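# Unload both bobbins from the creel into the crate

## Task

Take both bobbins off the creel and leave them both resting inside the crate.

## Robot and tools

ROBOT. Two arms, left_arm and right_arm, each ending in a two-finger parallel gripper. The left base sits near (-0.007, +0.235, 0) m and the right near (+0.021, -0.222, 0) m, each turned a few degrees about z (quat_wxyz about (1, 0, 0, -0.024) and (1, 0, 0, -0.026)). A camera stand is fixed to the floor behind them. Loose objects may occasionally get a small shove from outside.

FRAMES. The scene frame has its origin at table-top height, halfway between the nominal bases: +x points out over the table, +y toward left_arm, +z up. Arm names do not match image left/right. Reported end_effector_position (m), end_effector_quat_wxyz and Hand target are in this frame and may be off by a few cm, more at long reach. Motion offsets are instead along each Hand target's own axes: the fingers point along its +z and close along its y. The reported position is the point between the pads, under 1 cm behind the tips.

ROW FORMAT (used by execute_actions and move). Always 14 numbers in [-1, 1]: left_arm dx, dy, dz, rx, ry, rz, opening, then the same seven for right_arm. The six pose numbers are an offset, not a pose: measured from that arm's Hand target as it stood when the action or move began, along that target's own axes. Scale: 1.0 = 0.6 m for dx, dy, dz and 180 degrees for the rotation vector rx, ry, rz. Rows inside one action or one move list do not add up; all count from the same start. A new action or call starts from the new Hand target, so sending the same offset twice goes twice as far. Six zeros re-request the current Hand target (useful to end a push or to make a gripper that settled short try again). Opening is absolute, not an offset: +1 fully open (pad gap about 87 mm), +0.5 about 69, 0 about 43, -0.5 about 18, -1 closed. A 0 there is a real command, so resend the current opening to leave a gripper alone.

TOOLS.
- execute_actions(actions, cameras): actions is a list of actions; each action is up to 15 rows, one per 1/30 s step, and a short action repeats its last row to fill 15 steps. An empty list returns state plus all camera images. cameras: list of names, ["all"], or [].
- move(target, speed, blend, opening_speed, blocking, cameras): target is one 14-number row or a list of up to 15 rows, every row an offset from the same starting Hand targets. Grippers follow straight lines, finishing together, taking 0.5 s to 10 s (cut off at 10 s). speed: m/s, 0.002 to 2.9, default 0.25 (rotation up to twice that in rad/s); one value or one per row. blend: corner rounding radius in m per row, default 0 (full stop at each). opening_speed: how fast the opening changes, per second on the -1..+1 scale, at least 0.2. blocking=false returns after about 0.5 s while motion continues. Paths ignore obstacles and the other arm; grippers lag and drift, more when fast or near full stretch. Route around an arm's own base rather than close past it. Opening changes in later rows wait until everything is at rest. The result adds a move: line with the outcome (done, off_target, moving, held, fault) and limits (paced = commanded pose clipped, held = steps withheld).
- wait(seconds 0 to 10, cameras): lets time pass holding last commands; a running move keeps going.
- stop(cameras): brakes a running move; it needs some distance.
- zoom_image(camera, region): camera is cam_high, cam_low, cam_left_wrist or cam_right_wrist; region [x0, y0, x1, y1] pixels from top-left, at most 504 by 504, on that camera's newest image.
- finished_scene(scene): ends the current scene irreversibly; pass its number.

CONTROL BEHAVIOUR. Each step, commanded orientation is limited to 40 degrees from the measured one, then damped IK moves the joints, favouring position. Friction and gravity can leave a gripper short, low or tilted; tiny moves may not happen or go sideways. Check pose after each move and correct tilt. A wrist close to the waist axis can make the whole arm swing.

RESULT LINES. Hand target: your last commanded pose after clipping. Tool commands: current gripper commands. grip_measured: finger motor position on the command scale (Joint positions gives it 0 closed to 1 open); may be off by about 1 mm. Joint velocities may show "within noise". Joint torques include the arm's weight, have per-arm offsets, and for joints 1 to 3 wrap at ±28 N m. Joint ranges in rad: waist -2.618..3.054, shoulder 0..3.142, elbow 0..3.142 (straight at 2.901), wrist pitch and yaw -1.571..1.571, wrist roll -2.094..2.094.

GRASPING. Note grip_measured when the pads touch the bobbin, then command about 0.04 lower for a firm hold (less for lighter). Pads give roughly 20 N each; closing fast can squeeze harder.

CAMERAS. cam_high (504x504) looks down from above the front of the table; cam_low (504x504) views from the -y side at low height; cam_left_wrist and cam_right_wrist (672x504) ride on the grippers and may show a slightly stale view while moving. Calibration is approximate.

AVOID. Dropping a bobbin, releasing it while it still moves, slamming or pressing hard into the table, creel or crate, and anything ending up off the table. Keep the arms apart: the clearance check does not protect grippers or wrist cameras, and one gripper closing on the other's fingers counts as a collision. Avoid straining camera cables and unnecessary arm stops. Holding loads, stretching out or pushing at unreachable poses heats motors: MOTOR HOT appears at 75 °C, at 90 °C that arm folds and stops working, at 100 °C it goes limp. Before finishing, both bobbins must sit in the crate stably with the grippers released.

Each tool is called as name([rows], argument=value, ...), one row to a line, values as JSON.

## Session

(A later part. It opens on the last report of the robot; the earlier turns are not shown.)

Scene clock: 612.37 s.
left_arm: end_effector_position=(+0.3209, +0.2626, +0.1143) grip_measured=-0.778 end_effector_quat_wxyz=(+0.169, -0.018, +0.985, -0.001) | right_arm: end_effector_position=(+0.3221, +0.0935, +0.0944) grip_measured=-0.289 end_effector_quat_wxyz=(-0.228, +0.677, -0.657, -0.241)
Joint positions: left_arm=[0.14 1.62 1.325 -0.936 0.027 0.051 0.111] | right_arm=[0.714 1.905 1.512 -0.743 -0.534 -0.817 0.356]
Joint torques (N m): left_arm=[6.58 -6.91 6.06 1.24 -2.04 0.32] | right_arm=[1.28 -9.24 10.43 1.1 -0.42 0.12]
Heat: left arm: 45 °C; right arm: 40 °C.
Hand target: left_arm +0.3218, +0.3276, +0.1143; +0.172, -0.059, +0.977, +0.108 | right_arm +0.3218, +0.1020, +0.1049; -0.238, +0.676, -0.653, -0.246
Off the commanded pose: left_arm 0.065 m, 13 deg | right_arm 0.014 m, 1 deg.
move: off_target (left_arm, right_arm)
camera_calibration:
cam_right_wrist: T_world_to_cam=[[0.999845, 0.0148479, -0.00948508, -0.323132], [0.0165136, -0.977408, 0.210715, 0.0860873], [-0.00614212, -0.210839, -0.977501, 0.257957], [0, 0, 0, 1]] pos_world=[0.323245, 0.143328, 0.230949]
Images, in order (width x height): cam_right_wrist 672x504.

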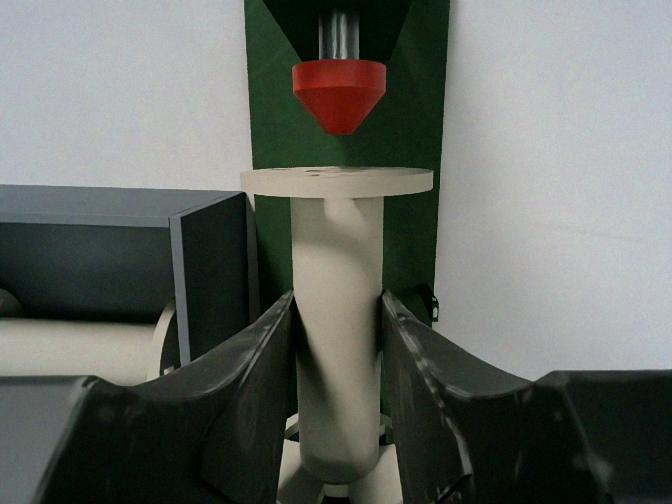

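move(target=[0,0,0,0,0,0,-1,-0.0077,-0.0003,0.0064,0,0,0,-0.36], speed=0.04, cameras=["cam_right_wrist"])

Scene clock: 615.77 s.
left_arm: end_effector_position=(+0.3209, +0.2626, +0.1143) grip_measured=-0.778 end_effector_quat_wxyz=(+0.169, -0.018, +0.985, -0.001) | right_arm: end_effector_position=(+0.3186, +0.1005, +0.0978) grip_measured=-0.289 end_effector_quat_wxyz=(-0.229, +0.676, -0.657, -0.243)
Joint positions: left_arm=[0.14 1.62 1.325 -0.936 0.027 0.051 0.111] | right_arm=[0.732 1.905 1.523 -0.74 -0.53 -0.794 0.356]
Joint torques (N m): left_arm=[6.56 -6.89 6.04 1.24 -2.04 0.32] | right_arm=[0.77 -8.12 11.08 1.14 -0.39 0]
Heat: left arm: 45 °C; right arm: 40 °C.
Hand target: left_arm +0.3218, +0.3276, +0.1143; +0.172, -0.059, +0.977, +0.108 | right_arm +0.3219, +0.1081, +0.1050; -0.238, +0.676, -0.653, -0.246
Off the commanded pose: left_arm 0.065 m, 13 deg | right_arm 0.011 m, 1 deg.
move: off_target (left_arm, right_arm)
camera_calibration:
cam_right_wrist: T_world_to_cam=[[0.999848, 0.0134048, -0.0111366, -0.319393], [0.0154104, -0.978474, 0.205795, 0.0933002], [-0.00813818, -0.205936, -0.978532, 0.262952], [0, 0, 0, 1]] pos_world=[0.320046, 0.149724, 0.234549]
Images, in order (width x height): cam_right_wrist 672x504.

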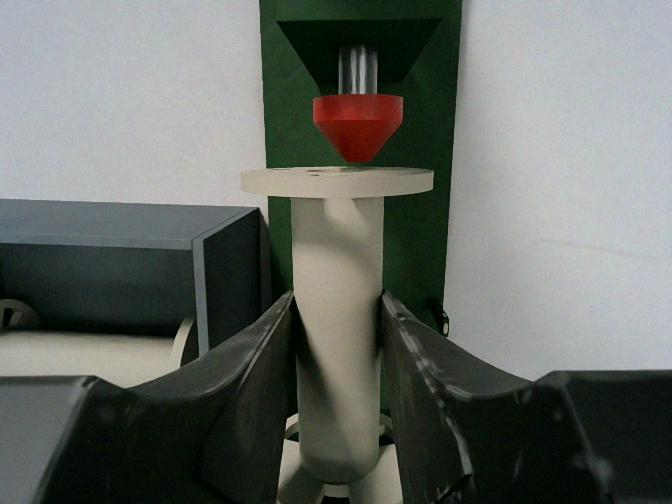

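move(target=[0,0,0,0,0,0,-1,-0.0321,0,-0.0383,0,0,0,-0.36], speed=0.05, cameras=["cam_right_wrist"])

Scene clock: 620.17 s.
left_arm: end_effector_position=(+0.3209, +0.2629, +0.1143) grip_measured=-0.778 end_effector_quat_wxyz=(+0.169, -0.018, +0.985, -0.001) | right_arm: end_effector_position=(+0.3216, +0.1030, +0.1256) grip_measured=-0.289 end_effector_quat_wxyz=(-0.232, +0.676, -0.657, -0.242)
Joint positions: left_arm=[0.14 1.62 1.325 -0.936 0.027 0.051 0.111] | right_arm=[0.732 1.905 1.631 -0.842 -0.53 -0.793 0.356]
Joint torques (N m): left_arm=[6.53 -6.9 6.05 1.24 -2.04 0.32] | right_arm=[0.83 -8.87 11.12 1.02 -0.38 0]
Heat: left arm: 45 °C; right arm: 40 °C.
Hand target: left_arm +0.3218, +0.3276, +0.1143; +0.172, -0.059, +0.977, +0.108 | right_arm +0.3218, +0.1080, +0.1349; -0.238, +0.676, -0.653, -0.246
Off the commanded pose: left_arm 0.065 m, 13 deg | right_arm 0.011 m, 1 deg.
move: off_target (left_arm, right_arm)
camera_calibration:
cam_right_wrist: T_world_to_cam=[[0.999901, 0.0122665, -0.00695304, -0.322546], [0.0134178, -0.979319, 0.201875, 0.0911563], [-0.00433295, -0.201948, -0.979387, 0.289154], [0, 0, 0, 1]] pos_world=[0.322543, 0.151622, 0.262548]
Images, in order (width x height): cam_right_wrist 672x504.

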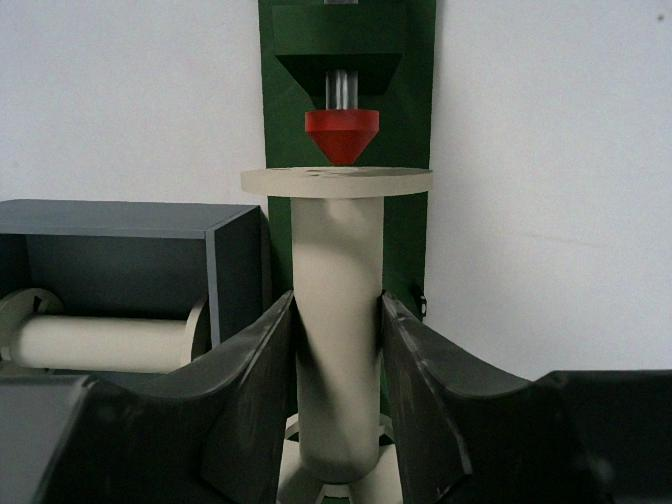

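move(target=[0,0,0,0,0,0,-1,-0.0955,0.0502,-0.1375,0,0,0,-0.36], speed=0.15, cameras=["cam_right_wrist"])

Scene clock: 649.43 s.
left_arm: end_effector_position=(+0.3209, +0.2629, +0.1143) grip_measured=-0.778 end_effector_quat_wxyz=(+0.169, -0.018, +0.985, -0.001) | right_arm: end_effector_position=(+0.2953, +0.0980, +0.2179) grip_measured=-0.289 end_effector_quat_wxyz=(-0.222, +0.675, -0.658, -0.249)
Joint positions: left_arm=[0.14 1.62 1.325 -0.936 0.027 0.051 0.111] | right_arm=[0.761 1.882 1.974 -1.213 -0.528 -0.763 0.356]
Joint torques (N m): left_arm=[6.53 -6.91 6.05 1.24 -2.04 0.32] | right_arm=[0.84 -10.5 10.41 1 -0.25 0.02]
Motor temperatures (°C): left_arm=[28 42 46 27 29 26 24] | right_arm=[22 39 43 27 23 25 27]
Heat: left arm: 46 °C; right arm: 43 °C.
Hand target: left_arm +0.3218, +0.3276, +0.1143; +0.172, -0.059, +0.977, +0.108 | right_arm +0.2919, +0.0979, +0.2350; -0.238, +0.676, -0.653, -0.246
Off the commanded pose: left_arm 0.065 m, 13 deg | right_arm 0.017 m, 2 deg.
move: off_target (left_arm, right_arm)
camera_calibration:
cam_right_wrist: T_world_to_cam=[[0.999446, 0.0172573, -0.0284515, -0.29125], [0.022773, -0.978144, 0.206677, 0.0641162], [-0.024263, -0.20721, -0.977996, 0.384553], [0, 0, 0, 1]] pos_world=[0.298959, 0.147424, 0.354554]
Images, in order (width x height): cam_right_wrist 672x504.

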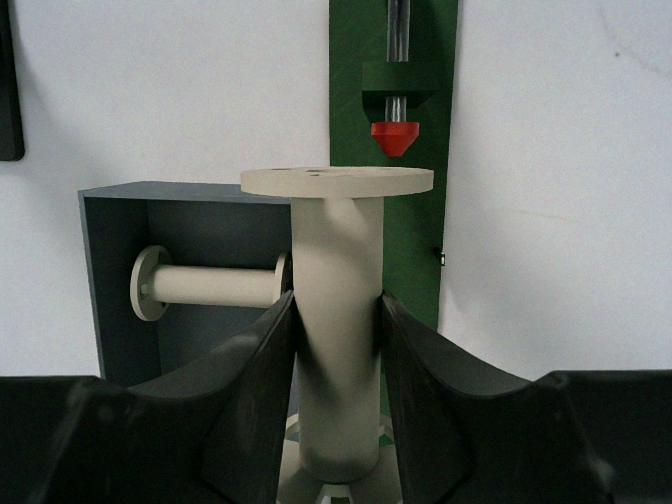

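move(target=[0.0095,-0.149,-0.032,0.0716,0.0005,0.0165,-1,0.1307,0.1505,-0.1687,0.2679,0.0734,0.437,-0.36], speed=0.2, cameras=["all"])

Scene clock: 660.93 s.
left_arm: end_effector_position=(+0.3222, +0.2272, +0.1140) grip_measured=-0.774 end_effector_quat_wxyz=(+0.169, -0.003, +0.985, -0.018) | right_arm: end_effector_position=(+0.2107, -0.0259, +0.2562) grip_measured=-0.289 end_effector_quat_wxyz=(+0.205, -0.004, +0.979, +0.015)
Joint positions: left_arm=[0.044 1.62 1.324 -0.934 0.034 -0.016 0.113] | right_arm=[0.932 1.525 1.813 -1.563 0.295 0.828 0.356]
Joint torques (N m): left_arm=[0.21 -7.35 5.2 1.17 -0.42 0] | right_arm=[0.95 -6.56 7.13 0.77 0.44 0.04]
Heat: left arm: 46 °C; right arm: 42 °C.
Hand target: left_arm +0.3238, +0.2360, +0.1128; +0.174, -0.014, +0.985, +0.002 | right_arm +0.2060, -0.0303, +0.2621; +0.200, +0.000, +0.980, +0.000
Off the commanded pose: left_arm 0.009 m, 3 deg | right_arm 0.009 m, 2 deg.
joint sent to its limit (right arm) — joint 4 (wrist pitch), lower limit. The joint targets still meet the commanded pose.
move: off_target (left_arm)
camera_calibration:
cam_left_wrist: T_world_to_cam=[[0.0172311, -0.998075, 0.059572, 0.209437], [-0.852022, 0.0165213, 0.523245, 0.232182], [-0.523222, -0.0597728, -0.850097, 0.421306], [0, 0, 0, 1]] pos_world=[0.414652, 0.230381, 0.224187]
cam_right_wrist: T_world_to_cam=[[-0.0037132, -0.999709, -0.0238543, -0.019605], [-0.889992, -0.00757296, 0.455912, 0.0904768], [-0.45596, 0.0229231, -0.889705, 0.468623], [0, 0, 0, 1]] pos_world=[0.294124, -0.0296564, 0.375219]

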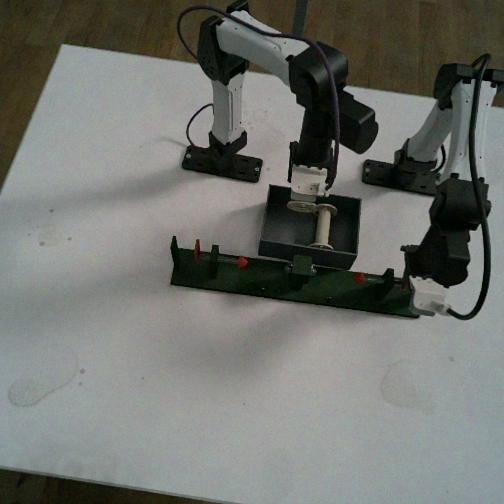

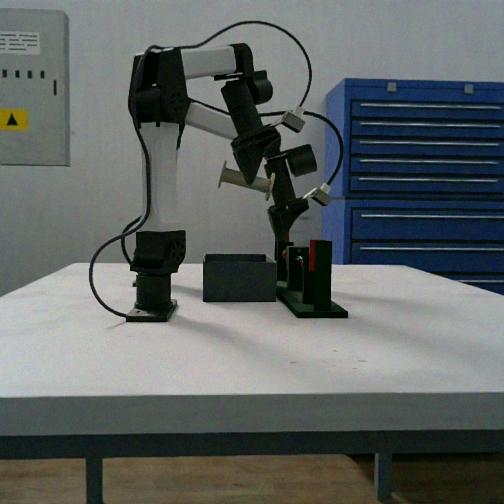

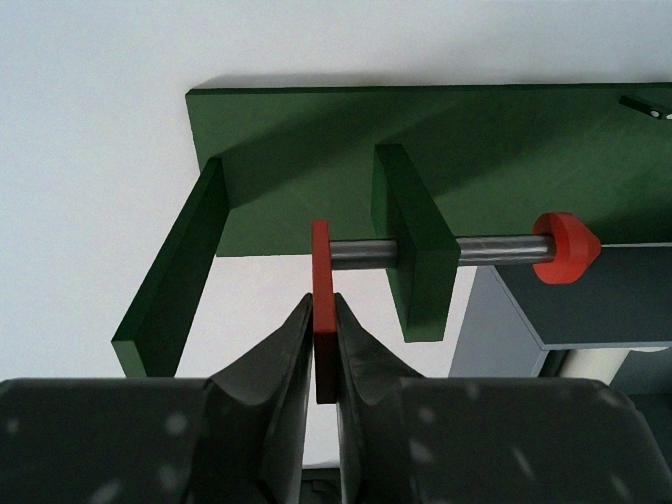

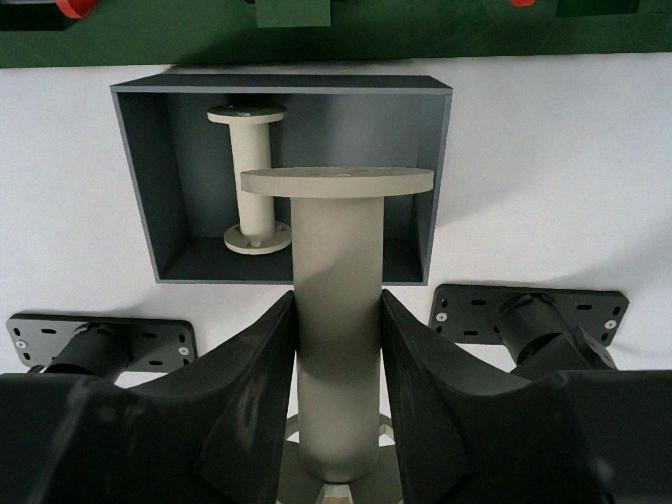

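move(target=[0,0,0,0,0,0,-0.3,0.0877,-0.0267,0.1927,0,-0.05,0,-0.36], speed=0.1, opening_speed=0.4, cameras=["cam_low","cam_left_wrist","cam_right_wrist"])

Scene clock: 673.60 s.
left_arm: end_effector_position=(+0.3224, +0.2328, +0.1140) grip_measured=-0.300 end_effector_quat_wxyz=(+0.170, -0.006, +0.985, -0.002) | right_arm: end_effector_position=(+0.2018, -0.0477, +0.1322) grip_measured=-0.289 end_effector_quat_wxyz=(+0.263, -0.004, +0.965, -0.009)
Joint positions: left_arm=[0.044 1.62 1.324 -0.933 0.001 -0.017 0.35] | right_arm=[0.998 1.276 1.07 -1.047 0.435 0.868 0.356]
Joint torques (N m): left_arm=[0.21 -7.3 5.19 1.18 -0.09 0.01] | right_arm=[0.98 -5.11 6.89 1.1 0.54 0.03]
Heat: left arm: 45 °C; right arm: 40 °C.
Hand target: left_arm +0.3239, +0.2360, +0.1128; +0.174, -0.014, +0.985, +0.002 | right_arm +0.2028, -0.0464, +0.1350; +0.276, +0.000, +0.961, -0.001
Off the commanded pose: left_arm 0.004 m, 1 deg | right_arm 0.003 m, 2 deg.
move: done
camera_calibration:
cam_left_wrist: T_world_to_cam=[[0.0291558, -0.999141, 0.0294341, 0.214844], [-0.852289, -0.00946372, 0.522985, 0.238426], [-0.522257, -0.0403345, -0.851834, 0.417027], [0, 0, 0, 1]] pos_world=[0.414739, 0.233736, 0.224221]
cam_right_wrist: T_world_to_cam=[[-0.0151848, -0.999657, 0.0213329, -0.0480559], [-0.937864, 0.0216368, 0.346327, 0.164487], [-0.34667, -0.0147484, -0.937871, 0.337221], [0, 0, 0, 1]] pos_world=[0.270441, -0.0466249, 0.260329]
Images, in order (width x height): cam_low 504x504, cam_left_wrist 672x504, cam_right_wrist 672x504.

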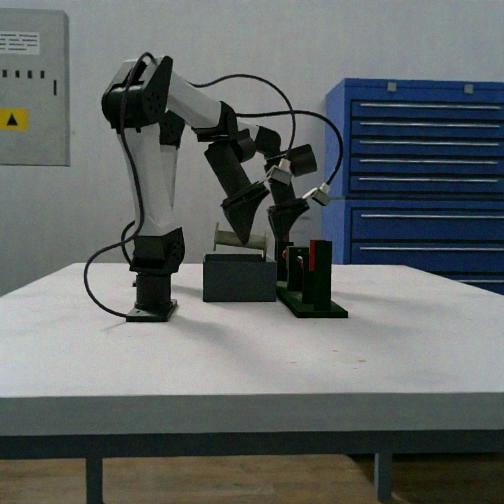

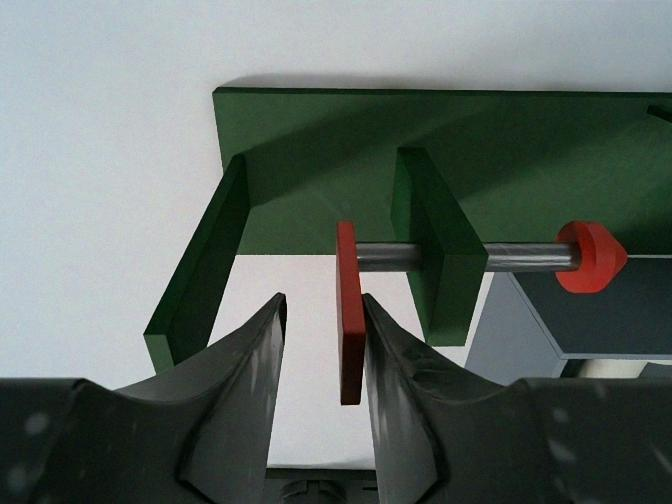

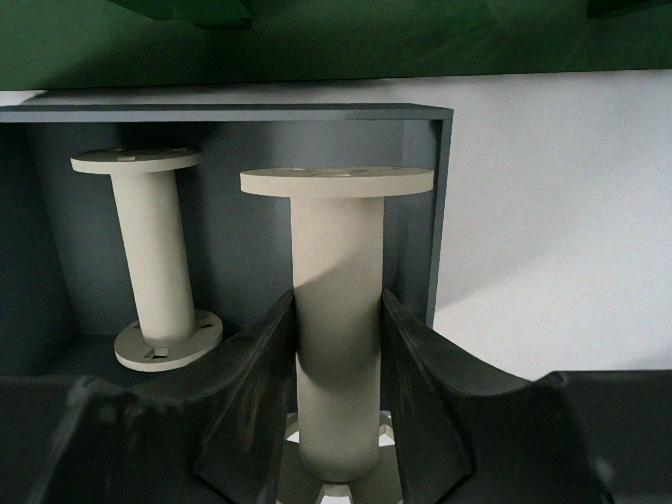

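move([
  [0,-0.0067,0,0,0,0,-0.2,0,0.01,0,0,0,0,-0.36],
  [-0.04,-0.0067,-0.11,0,0,0,-0.2,0.0618,0.01,0.099,0,0,0,-0.36],
], speed=0.08, opening_speed=0.5, cameras=["cam_low","cam_left_wrist","cam_right_wrist"])

Scene clock: 683.57 s.
left_arm: end_effector_position=(+0.3196, +0.2332, +0.1777) grip_measured=-0.200 end_effector_quat_wxyz=(+0.168, -0.010, +0.986, -0.001) | right_arm: end_effector_position=(+0.2019, -0.0419, +0.0690) grip_measured=-0.289 end_effector_quat_wxyz=(+0.272, +0.000, +0.962, +0.002)
Joint positions: left_arm=[0.044 1.63 1.589 -1.192 -0.002 -0.024 0.4] | right_arm=[1.014 1.294 0.824 -0.76 0.442 0.885 0.356]
Joint torques (N m): left_arm=[-0.95 -6.28 8.27 0.91 -0.1 -0.04] | right_arm=[0.94 -2.43 7.01 1.11 0.53 0.02]
Heat: left arm: 45 °C; right arm: 40 °C.
Hand target: left_arm +0.3238, +0.2321, +0.1830; +0.174, -0.014, +0.985, +0.002 | right_arm +0.2028, -0.0405, +0.0650; +0.276, +0.000, +0.961, -0.001
Off the commanded pose: left_arm 0.007 m, 1 deg | right_arm 0.004 m, 1 deg.
move: done
camera_calibration:
cam_left_wrist: T_world_to_cam=[[0.0372643, -0.99891, 0.0281253, 0.211034], [-0.850601, -0.0169346, 0.525539, 0.203545], [-0.52449, -0.0435073, -0.850304, 0.471038], [0, 0, 0, 1]] pos_world=[0.412326, 0.234745, 0.287619]
cam_right_wrist: T_world_to_cam=[[-0.0161849, -0.999865, -0.00300426, -0.0390013], [-0.944067, 0.0142918, 0.329443, 0.188418], [-0.329355, 0.00816821, -0.944171, 0.275933], [0, 0, 0, 1]] pos_world=[0.268127, -0.0439427, 0.198338]
Images, in order (width x height): cam_low 504x504, cam_left_wrist 672x504, cam_right_wrist 672x504.

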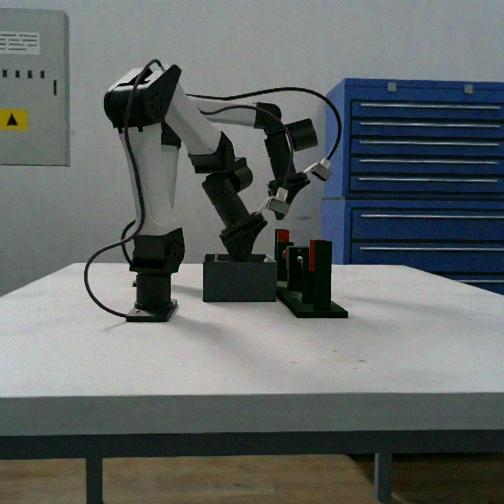

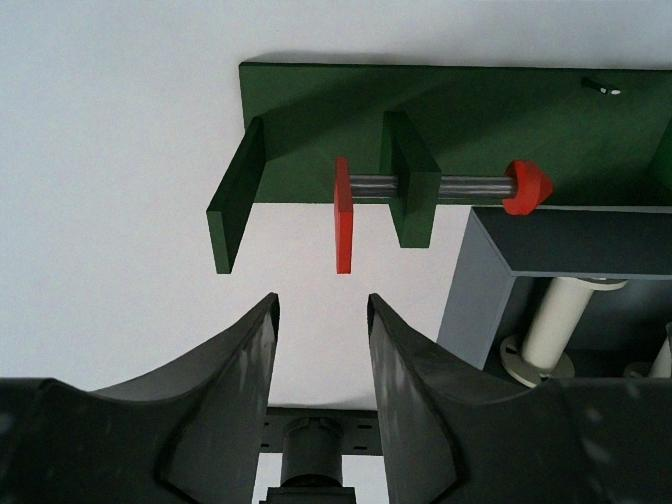

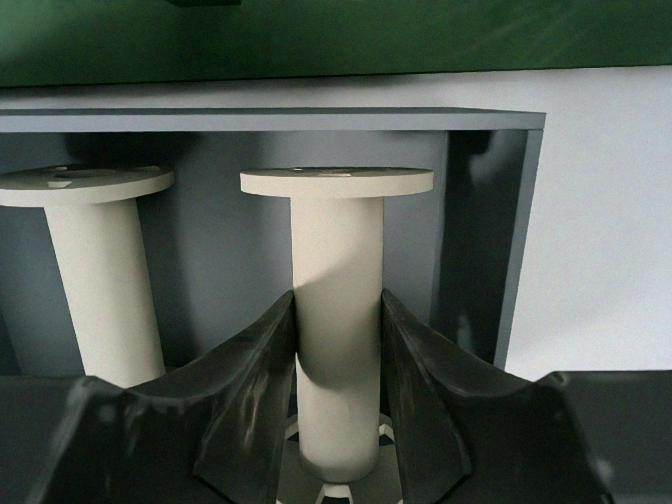

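move(target=[0,0,0,0,0,0,-0.2,0.0177,0,0.0283,0,0,0,-0.36], speed=0.04, cameras=["cam_right_wrist"])

move(target=[0,0,0,0,0,0,-0.2,0.0088,0,0.0141,0,0,0,-0.36], speed=0.04, cameras=["cam_right_wrist"])

Scene clock: 688.37 s.
left_arm: end_effector_position=(+0.3194, +0.2332, +0.1777) grip_measured=-0.200 end_effector_quat_wxyz=(+0.168, -0.010, +0.986, -0.001) | right_arm: end_effector_position=(+0.2024, -0.0412, +0.0495) grip_measured=-0.289 end_effector_quat_wxyz=(+0.273, +0.000, +0.962, +0.003)
Joint positions: left_arm=[0.044 1.63 1.589 -1.192 -0.002 -0.024 0.4] | right_arm=[1.014 1.319 0.761 -0.67 0.442 0.885 0.356]
Joint torques (N m): left_arm=[-0.95 -6.27 8.23 0.91 -0.1 -0.04] | right_arm=[0.92 -2.39 6.71 1.12 0.53 0.01]
Heat: left arm: 46 °C; right arm: 40 °C.
Hand target: left_arm +0.3238, +0.2321, +0.1830; +0.174, -0.014, +0.985, +0.002 | right_arm +0.2029, -0.0404, +0.0451; +0.276, +0.000, +0.961, +0.000
Off the commanded pose: left_arm 0.007 m, 1 deg | right_arm 0.005 m, 1 deg.
move: done
camera_calibration:
cam_right_wrist: T_world_to_cam=[[-0.0161718, -0.999859, -0.00450862, -0.0382888], [-0.944414, 0.0137939, 0.328469, 0.195457], [-0.328361, 0.00956995, -0.944504, 0.257503], [0, 0, 0, 1]] pos_world=[0.268527, -0.0434438, 0.178838]
Images, in order (width x height): cam_right_wrist 672x504.

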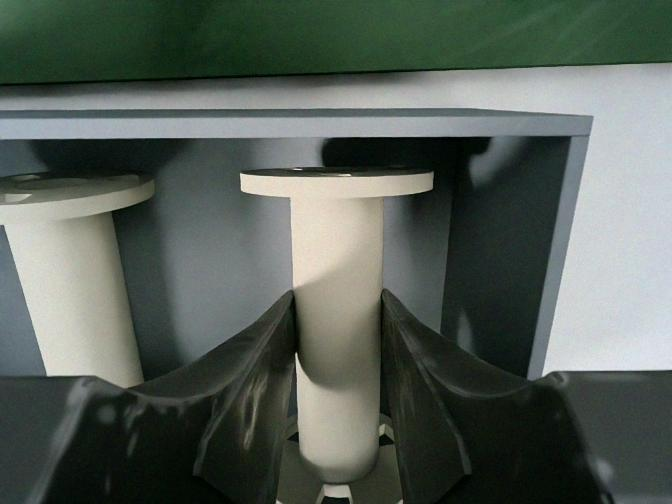

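Scene clock: 689.30 s.
left_arm: end_effector_position=(+0.3194, +0.2332, +0.1777) grip_measured=-0.200 end_effector_quat_wxyz=(+0.168, -0.010, +0.986, -0.001) | right_arm: end_effector_position=(+0.2063, -0.0396, +0.0451) grip_measured=-0.289 end_effector_quat_wxyz=(+0.283, +0.003, +0.959, +0.005)
Joint positions: left_arm=[0.044 1.63 1.589 -1.192 -0.002 -0.024 0.4] | right_arm=[1.015 1.326 0.741 -0.625 0.457 0.885 0.356]
Joint torques (N m): left_arm=[-0.96 -6.27 8.25 0.91 -0.1 -0.04] | right_arm=[0.87 -1.77 5.79 1.15 0.37 0]
Heat: left arm: 46 °C; right arm: 40 °C.
Hand target: left_arm +0.3238, +0.2321, +0.1830; +0.174, -0.014, +0.985, +0.002 | right_arm +0.2028, -0.0405, +0.0350; +0.276, +0.000, +0.961, -0.001
Off the commanded pose: left_arm 0.007 m, 1 deg | right_arm 0.011 m, 1 deg.
move: off_target (right_arm)
camera_calibration:
cam_right_wrist: T_world_to_cam=[[-0.0201394, -0.999734, -0.0112121, -0.0355351], [-0.951274, 0.0157095, 0.307947, 0.202968], [-0.307689, 0.0168676, -0.951338, 0.251061], [0, 0, 0, 1]] pos_world=[0.269612, -0.042949, 0.175942]
Images, in order (width x height): cam_right_wrist 672x504.

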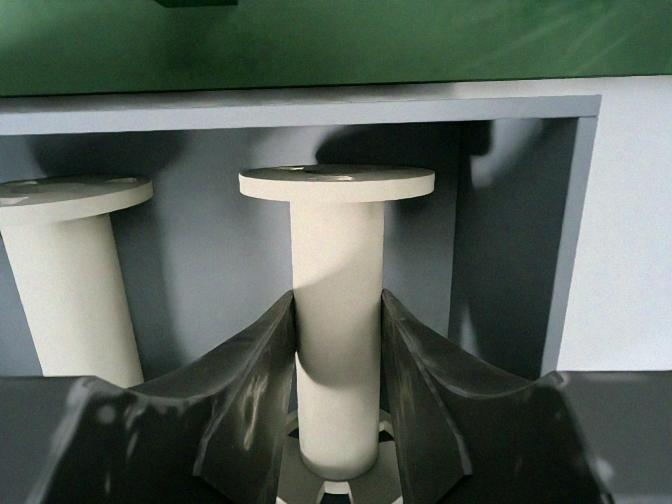

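move(target=[0,0,0,0,0,0,-0.2,0,0,0,0,-0.045,0,-0.36], speed=0.05, cameras=["cam_right_wrist","cam_low"])

Scene clock: 694.30 s.
left_arm: end_effector_position=(+0.3194, +0.2332, +0.1777) grip_measured=-0.200 end_effector_quat_wxyz=(+0.168, -0.010, +0.986, -0.001) | right_arm: end_effector_position=(+0.2070, -0.0380, +0.0427) grip_measured=-0.289 end_effector_quat_wxyz=(+0.347, -0.003, +0.938, -0.001)
Joint positions: left_arm=[0.044 1.63 1.589 -1.192 -0.002 -0.024 0.4] | right_arm=[1.109 1.301 0.667 -0.54 0.602 0.926 0.356]
Joint torques (N m): left_arm=[-0.96 -6.28 8.27 0.91 -0.11 -0.03] | right_arm=[0.85 -3.36 4.9 1.18 0.44 0.12]
Heat: left arm: 47 °C; right arm: 39 °C.
Hand target: left_arm +0.3238, +0.2321, +0.1830; +0.174, -0.014, +0.985, +0.002 | right_arm +0.2029, -0.0404, +0.0351; +0.343, +0.000, +0.939, +0.000
Off the commanded pose: left_arm 0.007 m, 1 deg | right_arm 0.009 m, 1 deg.
move: done
camera_calibration:
cam_right_wrist: T_world_to_cam=[[-0.0136096, -0.999906, 0.00158036, -0.0358857], [-0.983913, 0.0136735, 0.178126, 0.216572], [-0.178131, 0.000869296, -0.984006, 0.222932], [0, 0, 0, 1]] pos_world=[0.25231, -0.0390374, 0.180847]
Images, in order (width x height): cam_low 504x504, cam_right_wrist 672x504.

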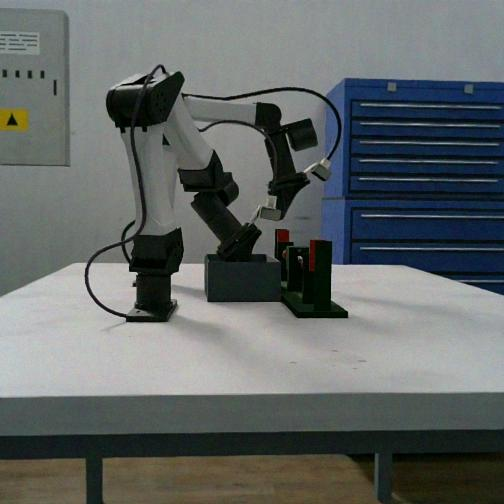

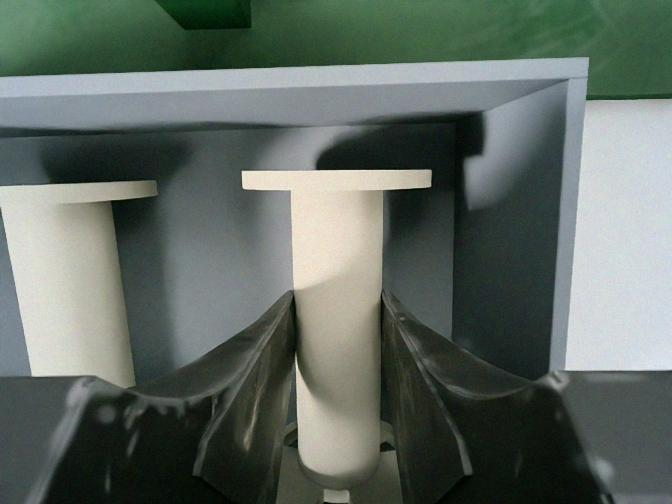

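move(target=[0,0,0,0,0,0,-0.2,-0.0112,0.0023,-0.008,0,0,0,-0.36], speed=0.04, cameras=["cam_right_wrist","cam_low","cam_high"])

zoom_image(camera="cam_low", region=[180, 200, 360, 330])

zoom_image(camera="cam_high", region=[220, 170, 400, 300])

Scene clock: 705.03 s.
left_arm: end_effector_position=(+0.3194, +0.2332, +0.1777) grip_measured=-0.200 end_effector_quat_wxyz=(+0.168, -0.010, +0.986, -0.001) | right_arm: end_effector_position=(+0.2071, -0.0380, +0.0429) grip_measured=-0.289 end_effector_quat_wxyz=(+0.347, -0.003, +0.938, -0.001)
Joint positions: left_arm=[0.044 1.63 1.589 -1.192 -0.002 -0.024 0.4] | right_arm=[1.109 1.3 0.667 -0.54 0.602 0.926 0.356]
Joint torques (N m): left_arm=[-0.98 -6.28 8.24 0.92 -0.1 -0.04] | right_arm=[0.44 -3.77 7.69 0.9 0.44 0.03]
Motor temperatures (°C): left_arm=[25 41 48 26 26 26 24] | right_arm=[22 35 38 26 23 25 27]
Heat: left arm: 48 °C; right arm: 38 °C.
Hand target: left_arm +0.3238, +0.2321, +0.1830; +0.174, -0.014, +0.985, +0.002 | right_arm +0.2049, -0.0391, +0.0431; +0.343, +0.000, +0.939, +0.000
Off the commanded pose: left_arm 0.007 m, 1 deg | right_arm 0.002 m, 1 deg.
move: done
camera_calibration:
cam_right_wrist: T_world_to_cam=[[-0.0136195, -0.999907, 0.000966888, -0.0357729], [-0.983986, 0.0135745, 0.177728, 0.216622], [-0.177725, 0.00146917, -0.984079, 0.223063], [0, 0, 0, 1]] pos_world=[0.25231, -0.0390378, 0.181047]
Images, in order (width x height): cam_high 504x504, cam_low 504x504, cam_right_wrist 672x504.

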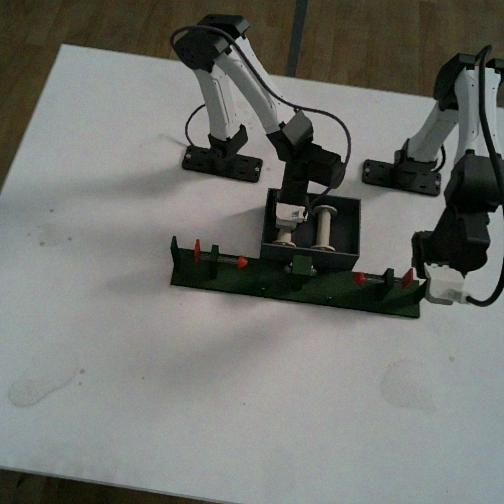

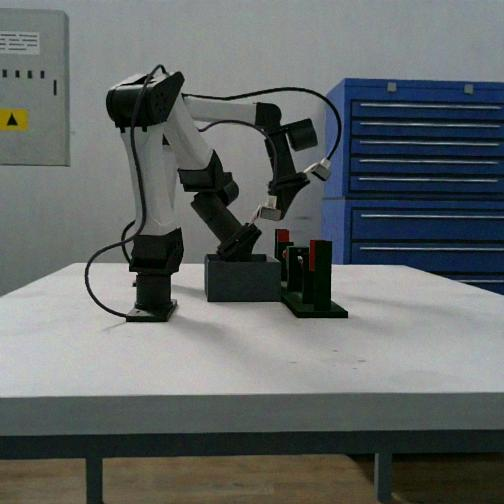

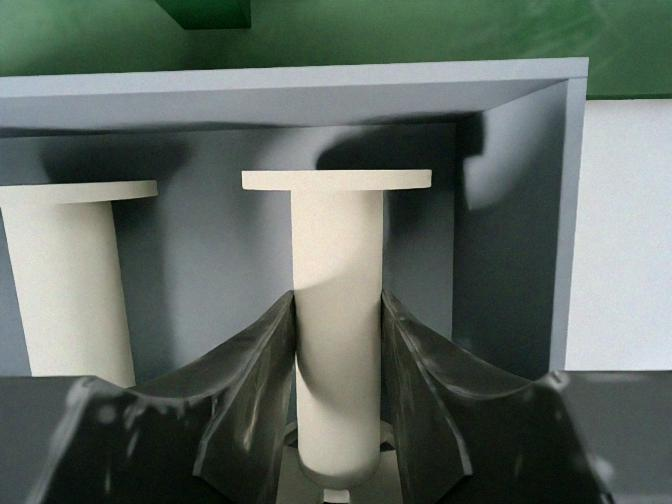

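Scaled by 2.800.

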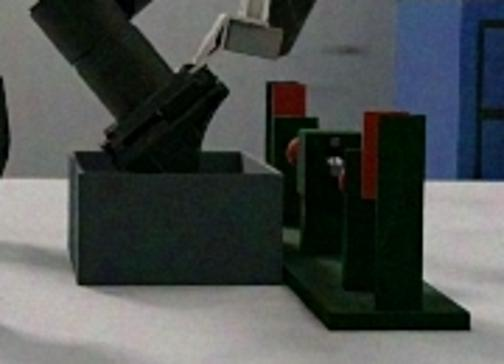

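Scaled by 2.800.

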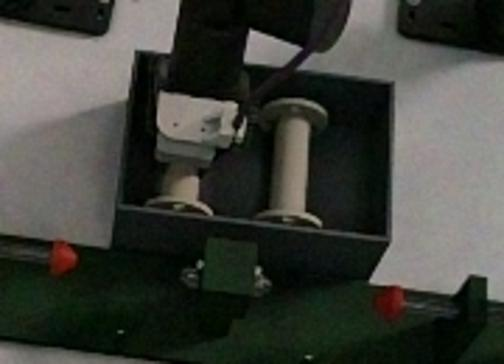

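move(target=[0,0,0,0,0,0,-0.2,0,0,0,0,0,0,0.12], opening_speed=0.3, cameras=["cam_right_wrist"])

Scene clock: 710.47 s.
left_arm: end_effector_position=(+0.3194, +0.2332, +0.1777) grip_measured=-0.200 end_effector_quat_wxyz=(+0.168, -0.010, +0.986, -0.001) | right_arm: end_effector_position=(+0.2068, -0.0383, +0.0428) grip_measured=+0.120 end_effector_quat_wxyz=(+0.346, -0.001, +0.938, -0.001)
Joint positions: left_arm=[0.044 1.63 1.589 -1.192 -0.002 -0.024 0.4] | right_arm=[1.109 1.3 0.667 -0.541 0.602 0.929 0.56]
Joint torques (N m): left_arm=[-0.95 -6.27 8.24 0.91 -0.1 -0.04] | right_arm=[0.44 -3.67 7.66 0.9 0.41 0]
Heat: left arm: 48 °C; right arm: 38 °C.
Hand target: left_arm +0.3238, +0.2321, +0.1830; +0.174, -0.014, +0.985, +0.002 | right_arm +0.2049, -0.0391, +0.0431; +0.343, +0.000, +0.939, +0.000
Off the commanded pose: left_arm 0.007 m, 1 deg | right_arm 0.002 m, 0 deg.
move: done
camera_calibration:
cam_right_wrist: T_world_to_cam=[[-0.0159277, -0.999873, 0.000590674, -0.0355228], [-0.983783, 0.0157769, 0.178668, 0.216432], [-0.178655, 0.00226468, -0.983909, 0.223085], [0, 0, 0, 1]] pos_world=[0.252211, -0.0394382, 0.180847]
Images, in order (width x height): cam_right_wrist 672x504.

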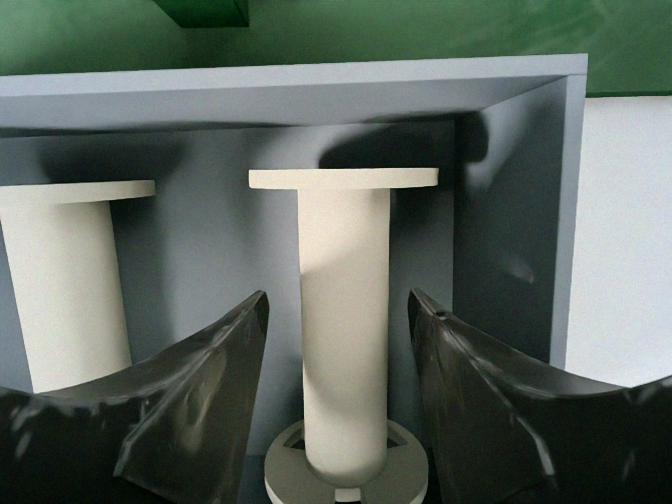

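move(target=[0,0,0,0,0,0,-0.2,0,0,-0.23,0,0,0,0.12], speed=0.12, cameras=["cam_right_wrist","cam_high"])

zoom_image(camera="cam_high", region=[220, 170, 400, 300])

Scene clock: 715.03 s.
left_arm: end_effector_position=(+0.3194, +0.2332, +0.1777) grip_measured=-0.200 end_effector_quat_wxyz=(+0.168, -0.010, +0.986, -0.001) | right_arm: end_effector_position=(+0.1158, -0.0416, +0.1440) grip_measured=+0.120 end_effector_quat_wxyz=(+0.339, +0.000, +0.941, -0.001)
Joint positions: left_arm=[0.044 1.63 1.589 -1.192 -0.002 -0.024 0.4] | right_arm=[1.538 1.201 1.04 -1.341 0.689 1.461 0.56]
Joint torques (N m): left_arm=[-0.96 -6.28 8.25 0.91 -0.1 -0.04] | right_arm=[0.91 -1.35 9.66 0.36 0.68 0.05]
Heat: left arm: 49 °C; right arm: 39 °C.
Hand target: left_arm +0.3238, +0.2321, +0.1830; +0.174, -0.014, +0.985, +0.002 | right_arm +0.1160, -0.0390, +0.1485; +0.343, +0.000, +0.939, -0.001
Off the commanded pose: left_arm 0.007 m, 1 deg | right_arm 0.005 m, 1 deg.
move: done
camera_calibration:
cam_right_wrist: T_world_to_cam=[[-0.0174457, -0.999848, -0.000175267, -0.0401338], [-0.980792, 0.0170792, 0.19431, 0.106253], [-0.194277, 0.00356178, -0.98094, 0.307868], [0, 0, 0, 1]] pos_world=[0.163324, -0.043039, 0.281347]
Images, in order (width x height): cam_high 504x504, cam_right_wrist 672x504.

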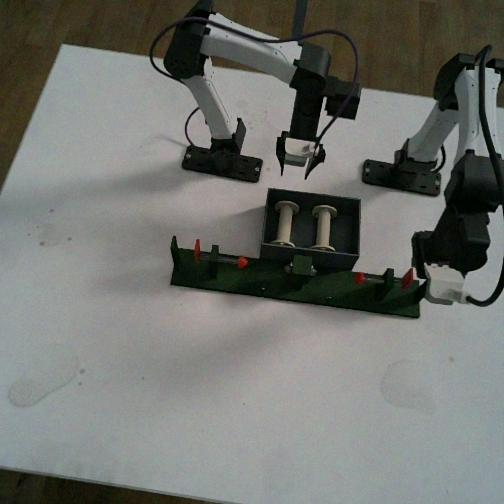

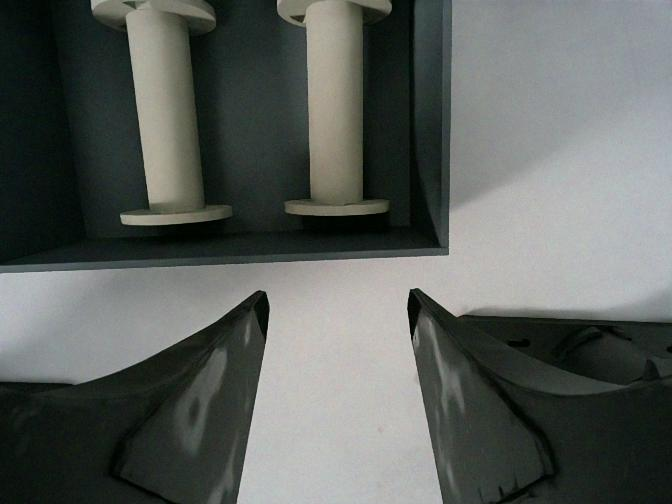

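Scaled by 2.800.

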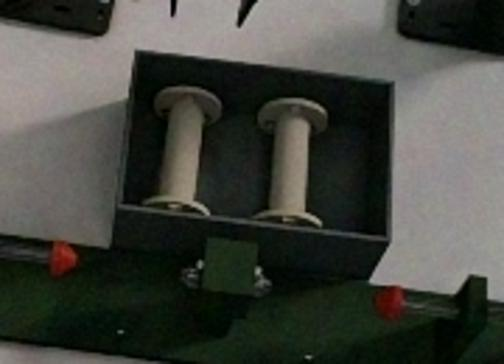

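Both bobbins are in the crate.

finished_scene(scene=1)

The scene is finished: the task was done.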